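# Place the cheese block in the tray undamaged

## Task

Get the cheese block into the tray, handling it gently enough that it is not crushed or deformed.

## Robot and tools

ROBOT. Two yam_st arms, left_arm and right_arm, share the table. Each has six revolute joints, a two-finger parallel gripper and a wrist camera: cam_left_wrist and cam_right_wrist, both 504x504 images. Calibrated base positions in the scene frame: left_arm at (+0.014, +0.285, 0) m, quat_wxyz (+1.000, 0, 0, +0.019); right_arm at (-0.007, -0.369, 0) m, quat_wxyz (+1.000, 0, 0, -0.012). Both bases stand upright, so +z of each base points up.

FRAMES. Scene frame: origin at table-top height, halfway between the two nominal bases; +z up, +x away from the robots over the table, left_arm on the +y side (image left/right does not follow these names). Each arm reports its hand pose, velocities, targets and wrist-camera pose in its own base frame. Command offsets instead run along the axes of that arm's current Hand target: the fingers point along gripper +z and open and close along gripper y. end_effector_position is the spot between the finger pads, roughly 1 cm short of the tips. Reported positions and orientations may be wrong by a few cm, worse at long reach.

COMMAND ROW. 14 numbers, each in [-1, 1], always both arms: left_arm dx, dy, dz, rx, ry, rz, opening, then right_arm in the same order. The six pose numbers are offsets (not poses) from that arm's Hand target as it stood when the action or move began, along the Hand target's own axes; 1.0 equals 0.6 m of travel or 180 degrees of turn, and rx, ry, rz form a single rotation vector. Sending all six as 0 re-requests the current Hand target. Opening is absolute, not an offset: +1 is fully open (0.094 m), -1 is closed. A 0 in an opening slot means half open, so always write the opening you actually want for each gripper, including the idle one.

execute_actions(actions, cameras). actions is a list of actions; each action is a list of up to 15 rows, one row per 1/30 s step; a short action keeps its last row until 15 steps pass. Every row in an action counts from the pose at that action's start, while the next action starts from wherever the Hand target then is, so repeating an offset keeps moving. An empty list just reports state and images. cameras: list of names; omitted, null or ["all"] gives all, [] gives none; an unknown name voids the call.

move(target, speed, blend, opening_speed, blocking, cameras). target is one 14-number row or a list of up to 15 rows; every row is an offset from the same starting Hand targets, not chained. Paths are straight, finish together, last at least 0.5 s and are cut off at 10 s. They do not avoid obstacles or the other arm, and fast paths stray and overshoot. Keep paths away from an arm's own base, which can flip its shoulder posture. speed: m/s, 0.002 to 2.9, default 0.25 (turns at up to twice that in rad/s); one value or one per target. blend: metres of corner rounding for lists. opening_speed: rate of finger change per second on the -1..+1 scale, at least 0.2. blocking=false returns after about 0.5 s while the move continues. The result adds a move: line giving the ending (done, off_target, moving, held, fault) and any limits; done means at rest within 10 mm and 2 degrees. limits=paced means the commanded pose was clipped; limits=held means a check blocked steps. Neither says whether something is touched.

wait(seconds 0 to 10) lets time pass with last commands held. stop() brakes a running move. zoom_image(camera, region [x0, y0, x1, y1]) enlarges part of the newest wrist image, at most 504 by 504 px. read_manual(section "licences") gives licence text only. finished_scene(scene 1) ends the attempt for good; the cheese must already rest in the tray with no help.

RESULTS. Per arm: end_effector_position and end_effector_quat_wxyz, Hand target (the pose your next offsets start from), Tool commands, grip_measured (opening on the command scale), Joint positions (last number is finger opening in metres), Joint velocities ("within noise" means still), joint torques (joints 1 to 3 wrap at ±28 N m), grip_effort_nm (negative closing). MOTOR HOT and OVER-TEMPERATURE FAULT lines warn of overheating; at 90 °C an arm folds and goes idle.

CONTROL QUIRKS. Orientation commands are clipped to 40 degrees from the measured one each step. Grippers often settle short or sag and tilt; verify after every move, correct tilt, and send any missing distance as a new offset. Tiny moves may not happen or may go sideways. An arm blocked by an object keeps pushing until you command its target back past the gripper.

GRIPPING THE CHEESE. It is soft: close slowly with move and opening_speed near 0.2, and stop only a little below the reading at first contact; full force begins about 0.05 below that point (much sooner for soft items), and grip_measured will not show the contact. Empty grippers read up to about 2.7 mm too wide. To release, command an opening clearly above grip_measured.

AVOID. Dropping the cheese or releasing it while moving, fast or deep contacts, arms hitting or pressing each other, one gripper closing on the other's fingers, anything leaving the table, and long stretched holds or pushes at unreachable poses that heat motors. Loose objects may occasionally be nudged by the scene.

Each tool is called after "Call:" as a command line: name --argument value for each argument, lists and objects as JSON in quotes; but a table of rows of numbers goes row by row, as --pt "numbers of a row", without its own name.

## Session

Call:
execute_actions --actions '[]'

Scene clock: 0.00 s.
left_arm: end_effector_position=(+0.2413, +0.0049, +0.2047) grip_measured=+1.000 grip_effort_nm=n/a end_effector_quat_wxyz=(+0.523, -0.181, +0.833, +0.014) | right_arm: end_effector_position=(+0.2403, +0.0103, +0.1111) grip_measured=+1.000 grip_effort_nm=n/a end_effector_quat_wxyz=(+0.490, +0.195, +0.840, -0.125)
Joint positions: left_arm=[-0.331 0.534 0.586 -0.594 -0.504 -0.47 0.094] | right_arm=[0.637 0.825 0.367 -0.444 0.9 0.759 0.094]
Joint velocities: within noise
Joint torques (N m): no reading
Heat: left arm: 40 °C; right arm: 45 °C.
Hand target: left_arm +0.2417, +0.0048, +0.2081; +0.526, -0.182, +0.831, +0.013 | right_arm +0.2413, +0.0112, +0.1135; +0.492, +0.196, +0.839, -0.122
Tool commands: left_gripper/opening=+1.0 right_gripper/opening=+1.0

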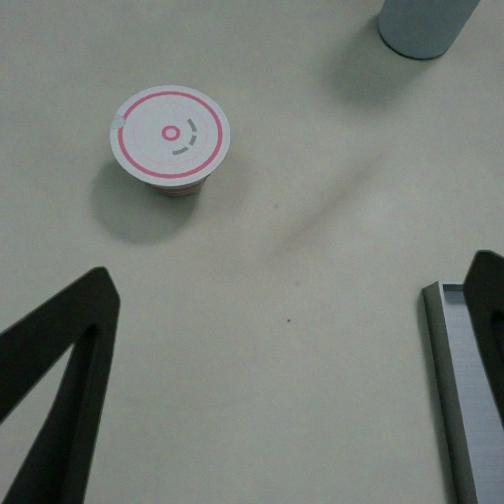

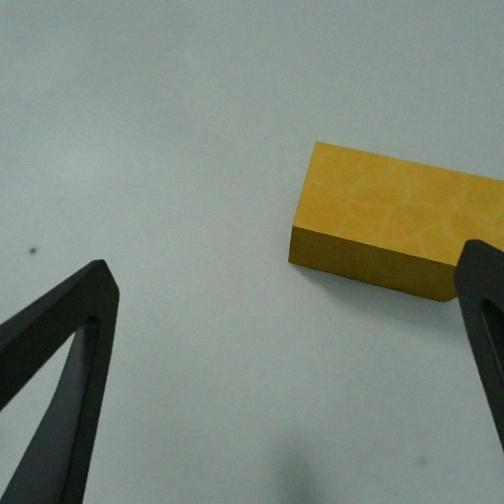

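Call:
move --target '[-0.035,-0.138,-0.066,0,0,0,1,-0.121,-0.071,-0.008,-0.2135,0.289,-0.356,1]' --speed 0.4

Scene clock: 5.47 s.
left_arm: end_effector_position=(+0.2410, -0.0734, +0.2494) grip_measured=+1.000 grip_effort_nm=-0.002 end_effector_quat_wxyz=(+0.521, -0.177, +0.835, +0.018) | right_arm: end_effector_position=(+0.2487, -0.0365, +0.1775) grip_measured=+1.000 grip_effort_nm=-0.027 end_effector_quat_wxyz=(+0.004, -0.381, +0.925, +0.003)
Joint positions: left_arm=[-0.871 0.883 0.911 -0.889 -0.924 -0.924 0.094] | right_arm=[-0.153 1.504 1.449 -1.512 -0.01 -0.934 0.094]
Joint velocities: within noise
Joint torques (N m): left_arm=[-0.58 -1.01 8.46 1.48 -0.42 -0.15] | right_arm=[-0.91 -4.27 6.87 0.12 0.08 -0.19]
Heat: left arm: 41 °C; right arm: 45 °C.
Hand target: left_arm +0.2414, -0.0748, +0.2583; +0.526, -0.182, +0.831, +0.013 | right_arm +0.2504, -0.0402, +0.1797; +0.000, -0.383, +0.924, +0.000
Off the commanded pose: left_arm 0.009 m, 1 deg | right_arm 0.005 m, 1 deg.
move: done

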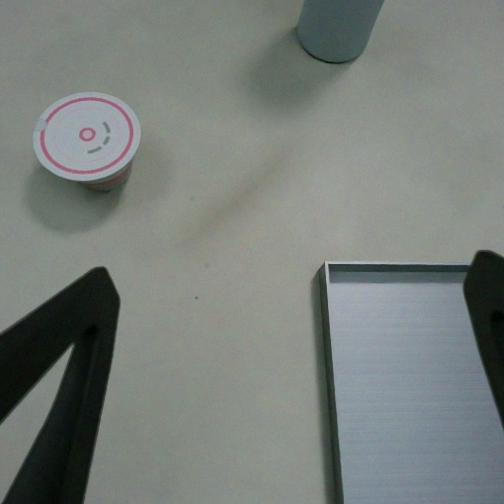

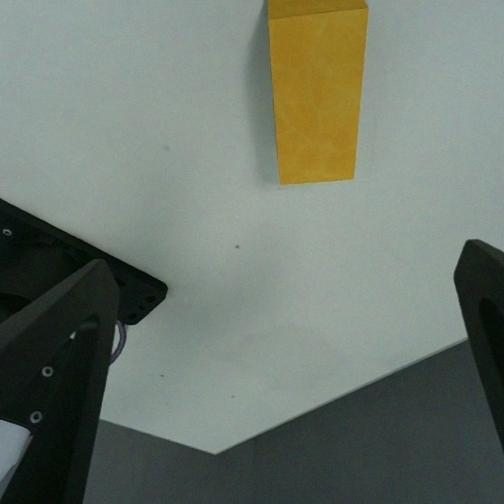

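Call:
move --target '[-0.057,0.187,0.043,0,0,0,1,0.0168,-0.0333,0.12,0,0,0,1]' --speed 0.25

Scene clock: 8.57 s.
left_arm: end_effector_position=(+0.2396, +0.0453, +0.2603) grip_measured=+1.000 grip_effort_nm=0.002 end_effector_quat_wxyz=(+0.527, -0.186, +0.829, +0.013) | right_arm: end_effector_position=(+0.2572, -0.0578, +0.1119) grip_measured=+1.000 grip_effort_nm=-0.032 end_effector_quat_wxyz=(+0.005, -0.382, +0.924, +0.001)
Joint positions: left_arm=[0.086 0.576 0.798 -0.687 -0.144 -0.267 0.094] | right_arm=[-0.226 1.535 1.217 -1.246 -0.008 -1.009 0.094]
Joint velocities: within noise
Joint torques (N m): left_arm=[1.09 0.49 5.53 2.35 0.1 0.14] | right_arm=[-1.06 -4.97 4.94 0.32 0.04 -0.19]
Heat: left arm: 41 °C; right arm: 44 °C.
Hand target: left_arm +0.2415, +0.0453, +0.2579; +0.526, -0.182, +0.831, +0.013 | right_arm +0.2574, -0.0614, +0.1077; +0.000, -0.383, +0.924, +0.000
Off the commanded pose: left_arm 0.003 m, 1 deg | right_arm 0.005 m, 1 deg.
move: done

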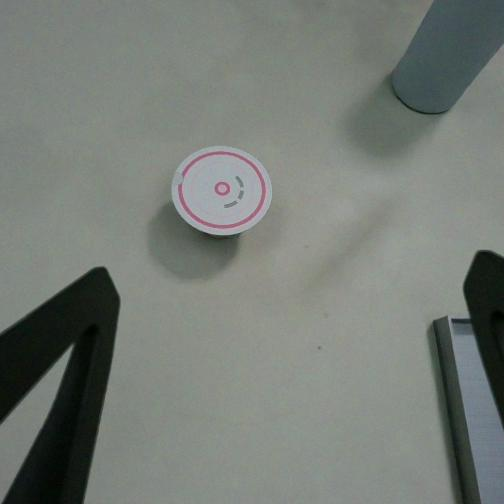

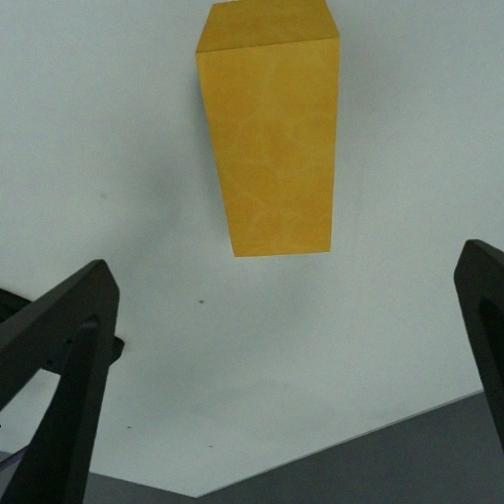

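Call:
move --target '[0,0,0,0,0,0,1,0.005,0.001,0.142,0,0,0,1]' --speed 0.15 --cameras '["cam_right_wrist"]'

Call:
move --target '[0,0,0,0,0,0,1,0,0,0,0,0,0,-0.1]' --opening_speed 1.0 --cameras '["cam_right_wrist"]'

Scene clock: 10.53 s.
left_arm: end_effector_position=(+0.2397, +0.0451, +0.2604) grip_measured=+1.000 grip_effort_nm=0.002 end_effector_quat_wxyz=(+0.527, -0.186, +0.829, +0.013) | right_arm: end_effector_position=(+0.2558, -0.0587, +0.0268) grip_measured=+1.000 grip_effort_nm=-0.042 end_effector_quat_wxyz=(+0.005, -0.383, +0.924, +0.001)
Joint positions: left_arm=[0.086 0.576 0.798 -0.686 -0.142 -0.267 0.094] | right_arm=[-0.231 1.614 0.946 -0.897 -0.008 -1.018 0.094]
Joint velocities: within noise
Joint torques (N m): left_arm=[1.16 0.68 5.46 2.3 0.09 0.12] | right_arm=[-1.36 -5.07 4.63 0.32 0.04 -0.19]
Heat: left arm: 41 °C; right arm: 44 °C.
Hand target: left_arm +0.2415, +0.0453, +0.2579; +0.526, -0.182, +0.831, +0.013 | right_arm +0.2548, -0.0630, +0.0225; +0.000, -0.383, +0.924, +0.000
Off the commanded pose: left_arm 0.003 m, 0 deg | right_arm 0.006 m, 1 deg.
move: done
Images, in order (width x height): cam_right_wrist 504x504.

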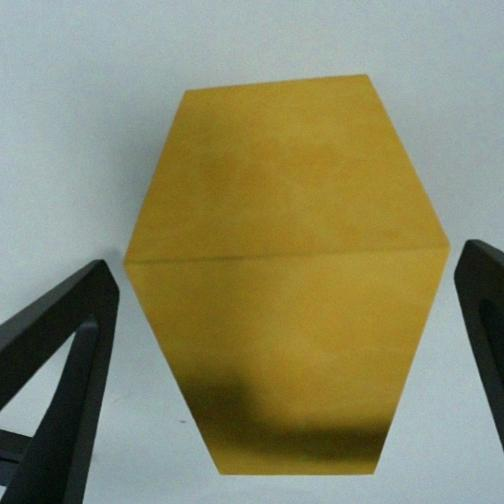

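Scene clock: 11.87 s.
left_arm: end_effector_position=(+0.2397, +0.0451, +0.2604) grip_measured=+1.000 grip_effort_nm=0.002 end_effector_quat_wxyz=(+0.527, -0.186, +0.829, +0.013) | right_arm: end_effector_position=(+0.2566, -0.0591, +0.0268) grip_measured=-0.097 grip_effort_nm=-0.178 end_effector_quat_wxyz=(+0.006, -0.384, +0.923, +0.000)
Joint positions: left_arm=[0.086 0.576 0.798 -0.686 -0.142 -0.267 0.094] | right_arm=[-0.231 1.614 0.946 -0.893 -0.007 -1.019 0.042]
Joint velocities: within noise
Joint torques (N m): left_arm=[1.31 0.68 5.5 2.36 0.12 0.09] | right_arm=[-1.4 -5.05 4.63 0.3 0.03 -0.18]
Heat: left arm: 41 °C; right arm: 44 °C.
Hand target: left_arm +0.2414, +0.0453, +0.2578; +0.526, -0.182, +0.831, +0.013 | right_arm +0.2548, -0.0630, +0.0225; +0.000, -0.383, +0.924, +0.000
Off the commanded pose: left_arm 0.003 m, 0 deg | right_arm 0.006 m, 1 deg.
move: done
Images, in order (width x height): cam_right_wrist 504x504.

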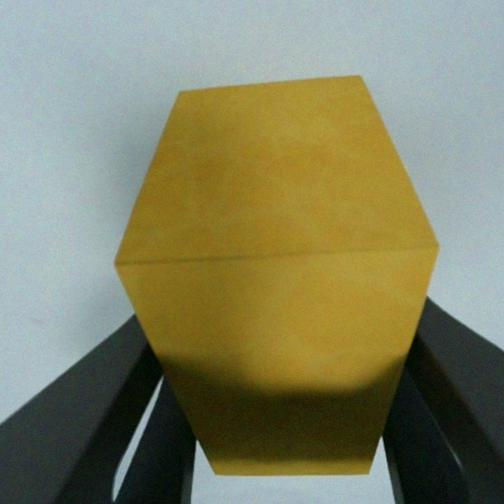

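Call:
move --target '[0,0,0,0,0,0,1,0,0,0,0,0,0,-0.17]' --opening_speed 0.2 --cameras '["cam_right_wrist"]'

Scene clock: 12.87 s.
left_arm: end_effector_position=(+0.2397, +0.0451, +0.2605) grip_measured=+1.000 grip_effort_nm=-0.002 end_effector_quat_wxyz=(+0.528, -0.186, +0.829, +0.013) | right_arm: end_effector_position=(+0.2566, -0.0591, +0.0268) grip_measured=-0.161 grip_effort_nm=-0.530 end_effector_quat_wxyz=(+0.006, -0.384, +0.923, +0.000)
Joint positions: left_arm=[0.086 0.576 0.798 -0.686 -0.142 -0.267 0.094] | right_arm=[-0.231 1.614 0.946 -0.893 -0.007 -1.019 0.039]
Joint velocities: within noise
Joint torques (N m): left_arm=[1.33 0.77 5.52 2.36 0.1 0.08] | right_arm=[-1.33 -5.07 4.63 0.31 0.03 -0.17]
Heat: left arm: 41 °C; right arm: 44 °C.
Hand target: left_arm +0.2415, +0.0453, +0.2579; +0.526, -0.182, +0.831, +0.013 | right_arm +0.2548, -0.0630, +0.0225; +0.000, -0.383, +0.924, +0.000
Off the commanded pose: left_arm 0.003 m, 1 deg | right_arm 0.006 m, 1 deg.
move: done
Images, in order (width x height): cam_right_wrist 504x504.

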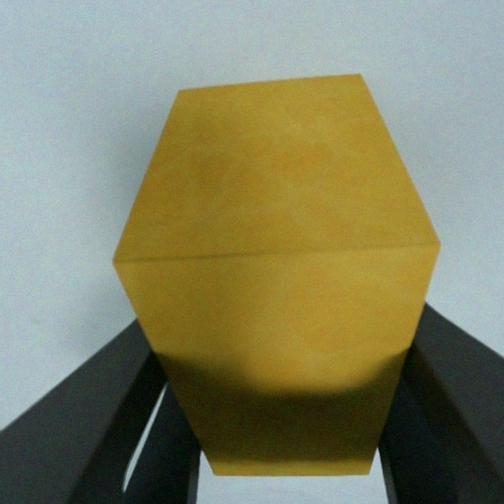

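Call:
move --target '[0,0,0,0,0,0,1,0,0,-0.06,0,0,0,-0.17]' --speed 0.08 --cameras '["cam_right_wrist"]'

Scene clock: 19.83 s.
left_arm: end_effector_position=(+0.2397, +0.0450, +0.2605) grip_measured=+1.000 grip_effort_nm=-0.002 end_effector_quat_wxyz=(+0.528, -0.185, +0.829, +0.013) | right_arm: end_effector_position=(+0.2493, -0.0574, +0.0456) grip_measured=-0.161 grip_effort_nm=-0.515 end_effector_quat_wxyz=(-0.014, -0.384, +0.923, +0.014)
Joint positions: left_arm=[0.086 0.576 0.798 -0.686 -0.142 -0.266 0.094] | right_arm=[-0.231 1.603 1.015 -1.022 -0.007 -1.019 0.039]
Joint velocities: within noise
Joint torques (N m): left_arm=[1.07 0.65 5.7 2.39 0.15 0.11] | right_arm=[-1.32 -9.14 6.94 0 0.05 -0.17]
Heat: left arm: 41 °C; right arm: 43 °C.
Hand target: left_arm +0.2415, +0.0453, +0.2579; +0.526, -0.182, +0.831, +0.013 | right_arm +0.2548, -0.0630, +0.0585; +0.000, -0.383, +0.924, +0.000
Off the commanded pose: left_arm 0.003 m, 0 deg | right_arm 0.015 m, 2 deg.
move: off_target (right_arm)
Images, in order (width x height): cam_right_wrist 504x504.

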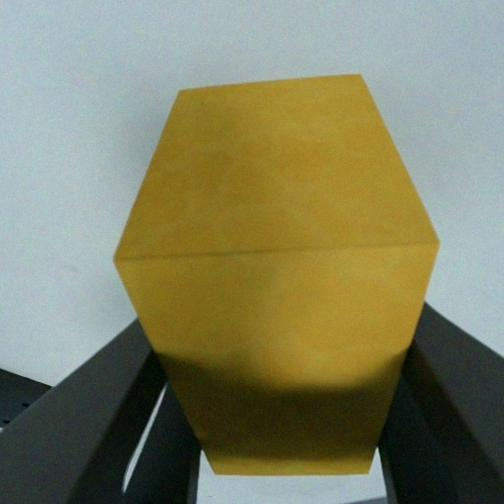

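Call:
move --pt "0 0 0 0 0 0 1 0 0 -0.15 0 0 0 -0.17" --pt "0 0 0 0 0 0 1 -0.639 0.523 -0.17 0 0 0.144 -0.17" --speed 0.2 --blend '[0.05,0]'

Scene clock: 24.07 s.
left_arm: end_effector_position=(+0.2397, +0.0450, +0.2605) grip_measured=+1.000 grip_effort_nm=0.007 end_effector_quat_wxyz=(+0.528, -0.185, +0.829, +0.013) | right_arm: end_effector_position=(+0.3003, +0.4273, +0.1581) grip_measured=-0.161 grip_effort_nm=-0.515 end_effector_quat_wxyz=(+0.100, -0.171, +0.975, +0.102)
Joint positions: left_arm=[0.086 0.576 0.798 -0.686 -0.142 -0.266 0.094] | right_arm=[0.957 2.521 2.809 -1.572 -0.004 0.611 0.039]
Joint velocities: within noise
Joint torques (N m): left_arm=[1.37 0.57 5.56 2.34 0.13 0.05] | right_arm=[-0.47 -13.01 7.23 0.74 0.11 0.06]
Heat: left arm: 41 °C; right arm: 44 °C.
Hand target: left_arm +0.2415, +0.0453, +0.2579; +0.526, -0.182, +0.831, +0.013 | right_arm +0.3040, +0.4299, +0.1606; +0.000, -0.166, +0.986, +0.000
Off the commanded pose: left_arm 0.003 m, 0 deg | right_arm 0.005 m, 16 deg.
joint sent to its limit (right arm) — joint 4 (wrist pitch), lower limit. The joint targets are off in orientation, not in position.
move: off_target (right_arm); blend cut to 0.0451 m at target 1

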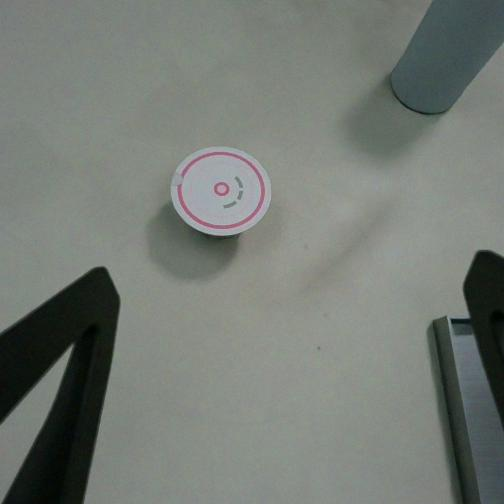

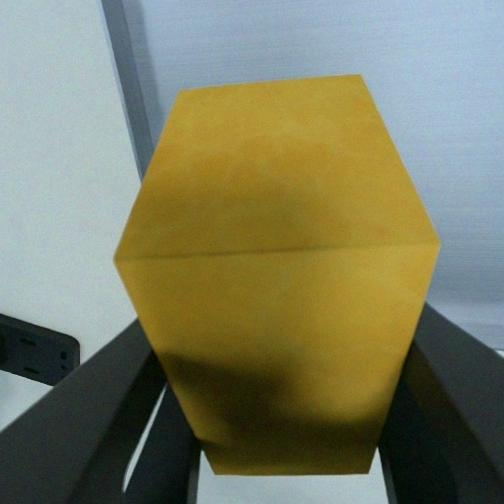

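Call:
move --target '[0,0,0,0,0,0,1,0.026,0.048,0.133,0,0,0,-0.17]' --speed 0.15

Scene clock: 26.60 s.
left_arm: end_effector_position=(+0.2397, +0.0450, +0.2605) grip_measured=+1.000 grip_effort_nm=-0.002 end_effector_quat_wxyz=(+0.528, -0.185, +0.829, +0.013) | right_arm: end_effector_position=(+0.2795, +0.4463, +0.0782) grip_measured=-0.161 grip_effort_nm=-0.505 end_effector_quat_wxyz=(+0.046, -0.168, +0.983, +0.053)
Joint positions: left_arm=[0.086 0.576 0.798 -0.686 -0.142 -0.266 0.094] | right_arm=[1.01 2.696 2.838 -1.573 -0.003 0.672 0.039]
Joint velocities: within noise
Joint torques (N m): left_arm=[1.14 0.61 5.38 2.39 0.16 0.09] | right_arm=[0.2 -14.22 7.35 0.5 0.11 0.07]
Heat: left arm: 41 °C; right arm: 45 °C.
Hand target: left_arm +0.2415, +0.0453, +0.2579; +0.526, -0.182, +0.831, +0.013 | right_arm +0.2798, +0.4520, +0.0809; +0.000, -0.166, +0.986, +0.000
Off the commanded pose: left_arm 0.003 m, 0 deg | right_arm 0.006 m, 8 deg.
elbow stopped short (right arm): the move would have taken joint 3 (elbow) straighter than the controller allows.
joint read past its limit (right arm) — joint 4 (wrist pitch), lower limit.
move: off_target (right_arm)

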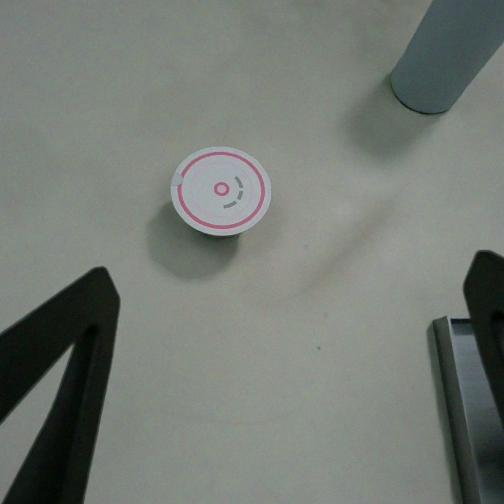

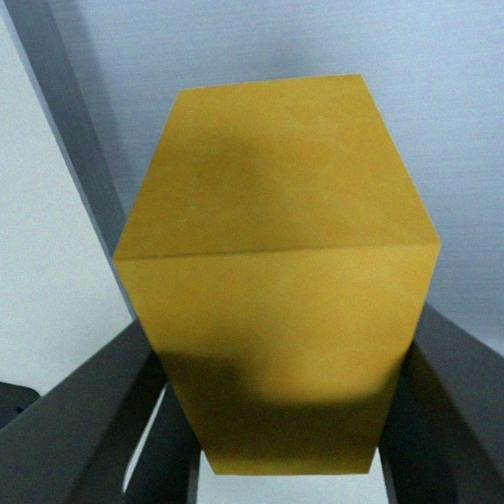

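Call:
move --target '[0,0,0,0,0,0,1,0.022,-0.0225,0.043,0,0,0,-0.17]' --speed 0.1 --cameras '["cam_right_wrist"]'

Scene clock: 28.23 s.
left_arm: end_effector_position=(+0.2397, +0.0450, +0.2605) grip_measured=+1.000 grip_effort_nm=0.002 end_effector_quat_wxyz=(+0.528, -0.185, +0.829, +0.013) | right_arm: end_effector_position=(+0.2718, +0.4342, +0.0549) grip_measured=-0.161 grip_effort_nm=-0.510 end_effector_quat_wxyz=(+0.016, -0.168, +0.985, +0.020)
Joint positions: left_arm=[0.086 0.576 0.798 -0.686 -0.142 -0.266 0.094] | right_arm=[1.01 2.696 2.749 -1.573 -0.003 0.673 0.039]
Joint velocities: within noise
Joint torques (N m): left_arm=[1.05 0.73 5.41 2.32 0.15 0.11] | right_arm=[-0.18 -15.34 5.08 0.33 0.11 0.01]
Heat: left arm: 41 °C; right arm: 47 °C.
Hand target: left_arm +0.2415, +0.0453, +0.2579; +0.526, -0.182, +0.831, +0.013 | right_arm +0.2717, +0.4350, +0.0551; +0.000, -0.166, +0.986, +0.000
Off the commanded pose: left_arm 0.003 m, 0 deg | right_arm 0.001 m, 3 deg.
joint read past its limit (right arm) — joint 4 (wrist pitch), lower limit.
joint sent to its limit (right arm) — joint 4 (wrist pitch), lower limit. The joint targets are off in orientation, not in position.
move: off_target (right_arm)
Images, in order (width x height): cam_right_wrist 504x504.

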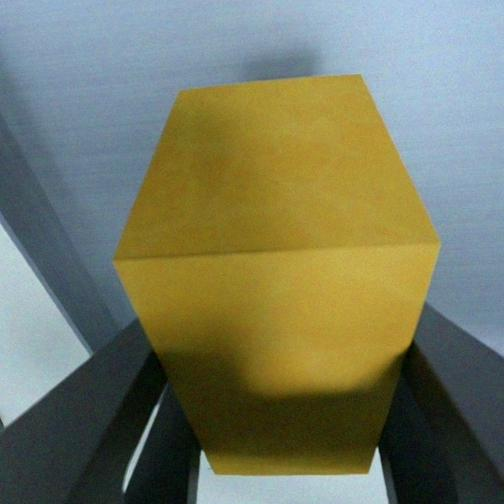

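Call:
move --target '[0,0,0,0,0,0,1,0.01,-0.005,0.036,0,0,0,-0.17]' --speed 0.06 --cameras '["cam_right_wrist"]'

Scene clock: 29.27 s.
left_arm: end_effector_position=(+0.2397, +0.0450, +0.2605) grip_measured=+1.000 grip_effort_nm=-0.002 end_effector_quat_wxyz=(+0.528, -0.185, +0.829, +0.013) | right_arm: end_effector_position=(+0.2680, +0.4280, +0.0413) grip_measured=-0.161 grip_effort_nm=-0.515 end_effector_quat_wxyz=(+0.001, -0.168, +0.986, +0.003)
Joint positions: left_arm=[0.086 0.576 0.798 -0.686 -0.142 -0.266 0.094] | right_arm=[1.01 2.699 2.702 -1.567 -0.003 0.673 0.039]
Joint velocities: within noise
Joint torques (N m): left_arm=[1.06 0.55 5.56 2.39 0.14 0.09] | right_arm=[0.05 -13.79 5.07 0.34 0.1 0.05]
Heat: left arm: 41 °C; right arm: 47 °C.
Hand target: left_arm +0.2415, +0.0453, +0.2579; +0.526, -0.182, +0.831, +0.013 | right_arm +0.2671, +0.4302, +0.0334; +0.000, -0.166, +0.986, +0.000
Off the commanded pose: left_arm 0.003 m, 0 deg | right_arm 0.008 m, 0 deg.
move: done
Images, in order (width x height): cam_right_wrist 504x504.

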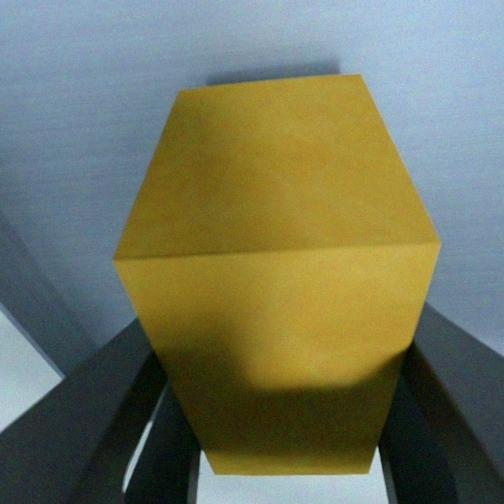

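Call:
move --target '[0,0,0,0,0,0,1,0,0,0.013,0,0,0,-0.17]' --speed 0.04 --cameras '["cam_right_wrist"]'

Scene clock: 30.20 s.
left_arm: end_effector_position=(+0.2397, +0.0450, +0.2605) grip_measured=+1.000 grip_effort_nm=0.007 end_effector_quat_wxyz=(+0.528, -0.185, +0.829, +0.013) | right_arm: end_effector_position=(+0.2668, +0.4261, +0.0304) grip_measured=-0.161 grip_effort_nm=-0.510 end_effector_quat_wxyz=(-0.005, -0.168, +0.986, -0.004)
Joint positions: left_arm=[0.086 0.576 0.798 -0.686 -0.142 -0.266 0.094] | right_arm=[1.01 2.699 2.658 -1.542 -0.003 0.673 0.039]
Joint velocities: within noise
Joint torques (N m): left_arm=[1.18 0.65 5.42 2.38 0.12 0.15] | right_arm=[0.05 -15.45 3.6 0.51 0.1 0.05]
Heat: left arm: 41 °C; right arm: 47 °C.
Hand target: left_arm +0.2415, +0.0453, +0.2579; +0.526, -0.182, +0.831, +0.013 | right_arm +0.2671, +0.4302, +0.0256; +0.000, -0.166, +0.986, +0.000
Off the commanded pose: left_arm 0.003 m, 0 deg | right_arm 0.006 m, 1 deg.
move: done
Images, in order (width x height): cam_right_wrist 504x504.

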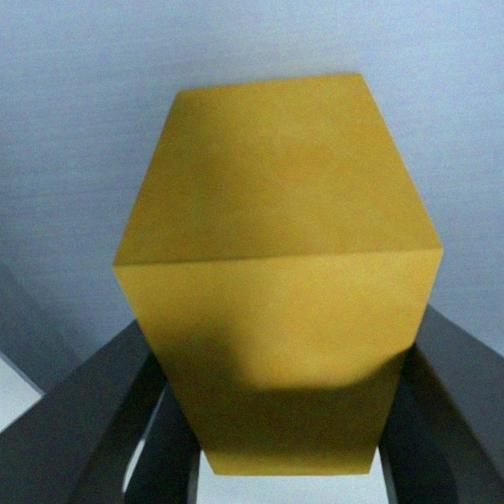

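Call:
move --target '[0,0,0,0,0,0,1,0,0,0.003,0,0,0,-0.17]' --speed 0.04 --cameras '["cam_right_wrist"]'

Scene clock: 31.23 s.
left_arm: end_effector_position=(+0.2397, +0.0450, +0.2605) grip_measured=+1.000 grip_effort_nm=0.002 end_effector_quat_wxyz=(+0.528, -0.185, +0.829, +0.013) | right_arm: end_effector_position=(+0.2668, +0.4261, +0.0301) grip_measured=-0.161 grip_effort_nm=-0.505 end_effector_quat_wxyz=(-0.005, -0.168, +0.986, -0.003)
Joint positions: left_arm=[0.086 0.576 0.798 -0.686 -0.142 -0.266 0.094] | right_arm=[1.01 2.695 2.648 -1.536 -0.003 0.673 0.039]
Joint velocities: within noise
Joint torques (N m): left_arm=[1.32 0.65 5.61 2.42 0.13 0.08] | right_arm=[0.08 -15.35 3.22 0.56 0.1 0.05]
Heat: left arm: 41 °C; right arm: 48 °C.
Hand target: left_arm +0.2415, +0.0453, +0.2579; +0.526, -0.182, +0.831, +0.013 | right_arm +0.2671, +0.4302, +0.0239; +0.000, -0.166, +0.986, +0.000
Off the commanded pose: left_arm 0.003 m, 0 deg | right_arm 0.007 m, 1 deg.
move: done
Images, in order (width x height): cam_right_wrist 504x504.

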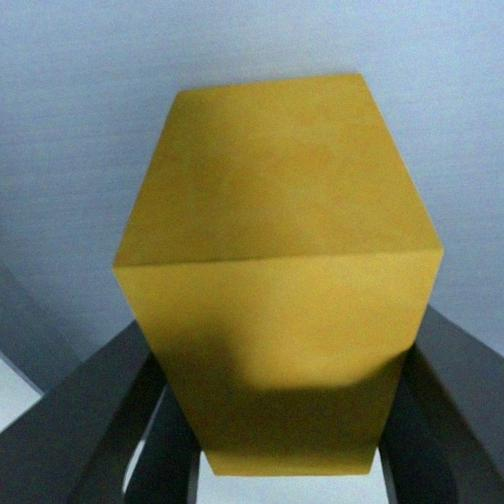

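Call:
move --target '[0,0,0,0,0,0,1,0,0,-0.003,0,0,0,-0.05]' --opening_speed 0.3 --speed 0.02 --cameras '["cam_right_wrist"]'

Call:
move --target '[0,0,0,0,0,0,1,0,0,0,0,0,0,0.5]' --opening_speed 1.5 --cameras '["cam_right_wrist"]'

Call:
move --target '[0,0,0,0,0,0,1,0,0,-0.15,0,0,0,0.5]' --speed 0.15 --cameras '["cam_right_wrist"]'

Scene clock: 32.40 s.
left_arm: end_effector_position=(+0.2397, +0.0450, +0.2605) grip_measured=+1.000 grip_effort_nm=0.002 end_effector_quat_wxyz=(+0.528, -0.185, +0.829, +0.013) | right_arm: end_effector_position=(+0.2681, +0.4282, +0.0273) grip_measured=-0.053 grip_effort_nm=0.125 end_effector_quat_wxyz=(-0.002, -0.168, +0.986, -0.001)
Joint positions: left_arm=[0.086 0.576 0.798 -0.686 -0.142 -0.266 0.094] | right_arm=[1.01 2.695 2.637 -1.517 -0.003 0.673 0.044]
Joint velocities: within noise
Joint torques (N m): left_arm=[1.32 0.46 5.46 2.37 0.05 0.04] | right_arm=[0.06 -15.43 4.63 0.32 0.11 0.05]
Heat: left arm: 41 °C; right arm: 49 °C.
Hand target: left_arm +0.2415, +0.0453, +0.2579; +0.526, -0.182, +0.831, +0.013 | right_arm +0.2670, +0.4301, +0.0256; +0.000, -0.166, +0.986, +0.000
Off the commanded pose: left_arm 0.003 m, 0 deg | right_arm 0.003 m, 0 deg.
move: done
Images, in order (width x height): cam_right_wrist 504x504.

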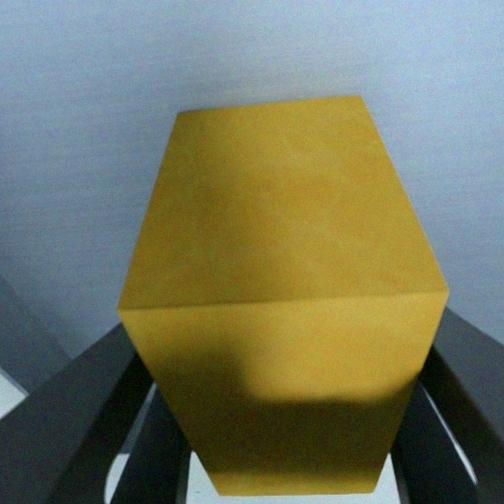

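Scene clock: 33.10 s.
left_arm: end_effector_position=(+0.2397, +0.0450, +0.2605) grip_measured=+1.000 grip_effort_nm=-0.002 end_effector_quat_wxyz=(+0.528, -0.185, +0.829, +0.013) | right_arm: end_effector_position=(+0.2682, +0.4283, +0.0273) grip_measured=+0.497 grip_effort_nm=0.125 end_effector_quat_wxyz=(-0.002, -0.168, +0.986, +0.000)
Joint positions: left_arm=[0.086 0.576 0.798 -0.686 -0.142 -0.266 0.094] | right_arm=[1.01 2.695 2.637 -1.516 -0.003 0.673 0.07]
Joint velocities: within noise
Joint torques (N m): left_arm=[1.22 0.62 5.49 2.32 0.13 0.15] | right_arm=[0.06 -15.46 4.62 0.32 0.1 0.05]
Heat: left arm: 41 °C; right arm: 49 °C.
Hand target: left_arm +0.2415, +0.0453, +0.2579; +0.526, -0.182, +0.831, +0.013 | right_arm +0.2670, +0.4301, +0.0256; +0.000, -0.166, +0.986, +0.000
Off the commanded pose: left_arm 0.003 m, 0 deg | right_arm 0.003 m, 0 deg.
move: done
Images, in order (width x height): cam_right_wrist 504x504.

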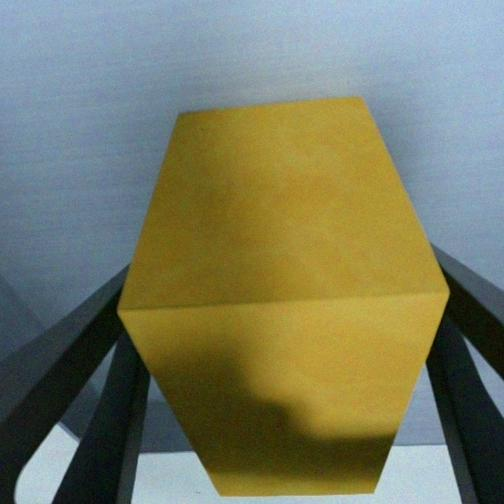

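Scene clock: 34.13 s.
left_arm: end_effector_position=(+0.2397, +0.0450, +0.2605) grip_measured=+1.000 grip_effort_nm=0.002 end_effector_quat_wxyz=(+0.528, -0.185, +0.829, +0.013) | right_arm: end_effector_position=(+0.2705, +0.4320, +0.1039) grip_measured=+0.497 grip_effort_nm=0.120 end_effector_quat_wxyz=(+0.044, -0.168, +0.984, +0.051)
Joint positions: left_arm=[0.086 0.576 0.798 -0.686 -0.142 -0.266 0.094] | right_arm=[1.01 2.564 2.687 -1.56 -0.003 0.673 0.07]
Joint velocities: within noise
Joint torques (N m): left_arm=[1.26 0.49 5.42 2.35 0.11 0.13] | right_arm=[0.06 -17.39 4.63 0.36 0.11 0.04]
Heat: left arm: 41 °C; right arm: 50 °C.
Hand target: left_arm +0.2415, +0.0453, +0.2579; +0.526, -0.182, +0.831, +0.013 | right_arm +0.2670, +0.4301, +0.1155; +0.000, -0.166, +0.986, +0.000
Off the commanded pose: left_arm 0.003 m, 0 deg | right_arm 0.012 m, 8 deg.
joint sent to its limit (right arm) — joint 4 (wrist pitch), lower limit. The joint targets are off in orientation, not in position.
move: off_target (right_arm)
Images, in order (width x height): cam_right_wrist 504x504.

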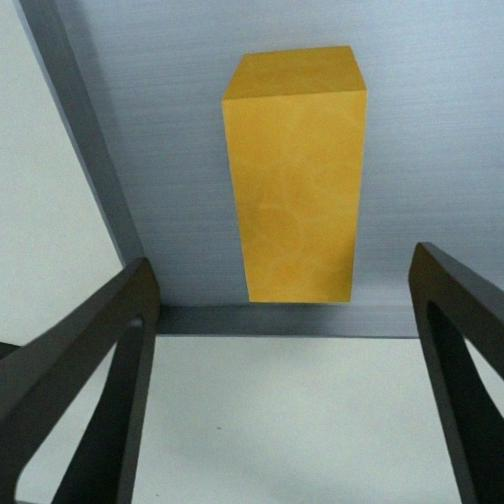

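Call:
finished_scene

The scene is finished: the task was done.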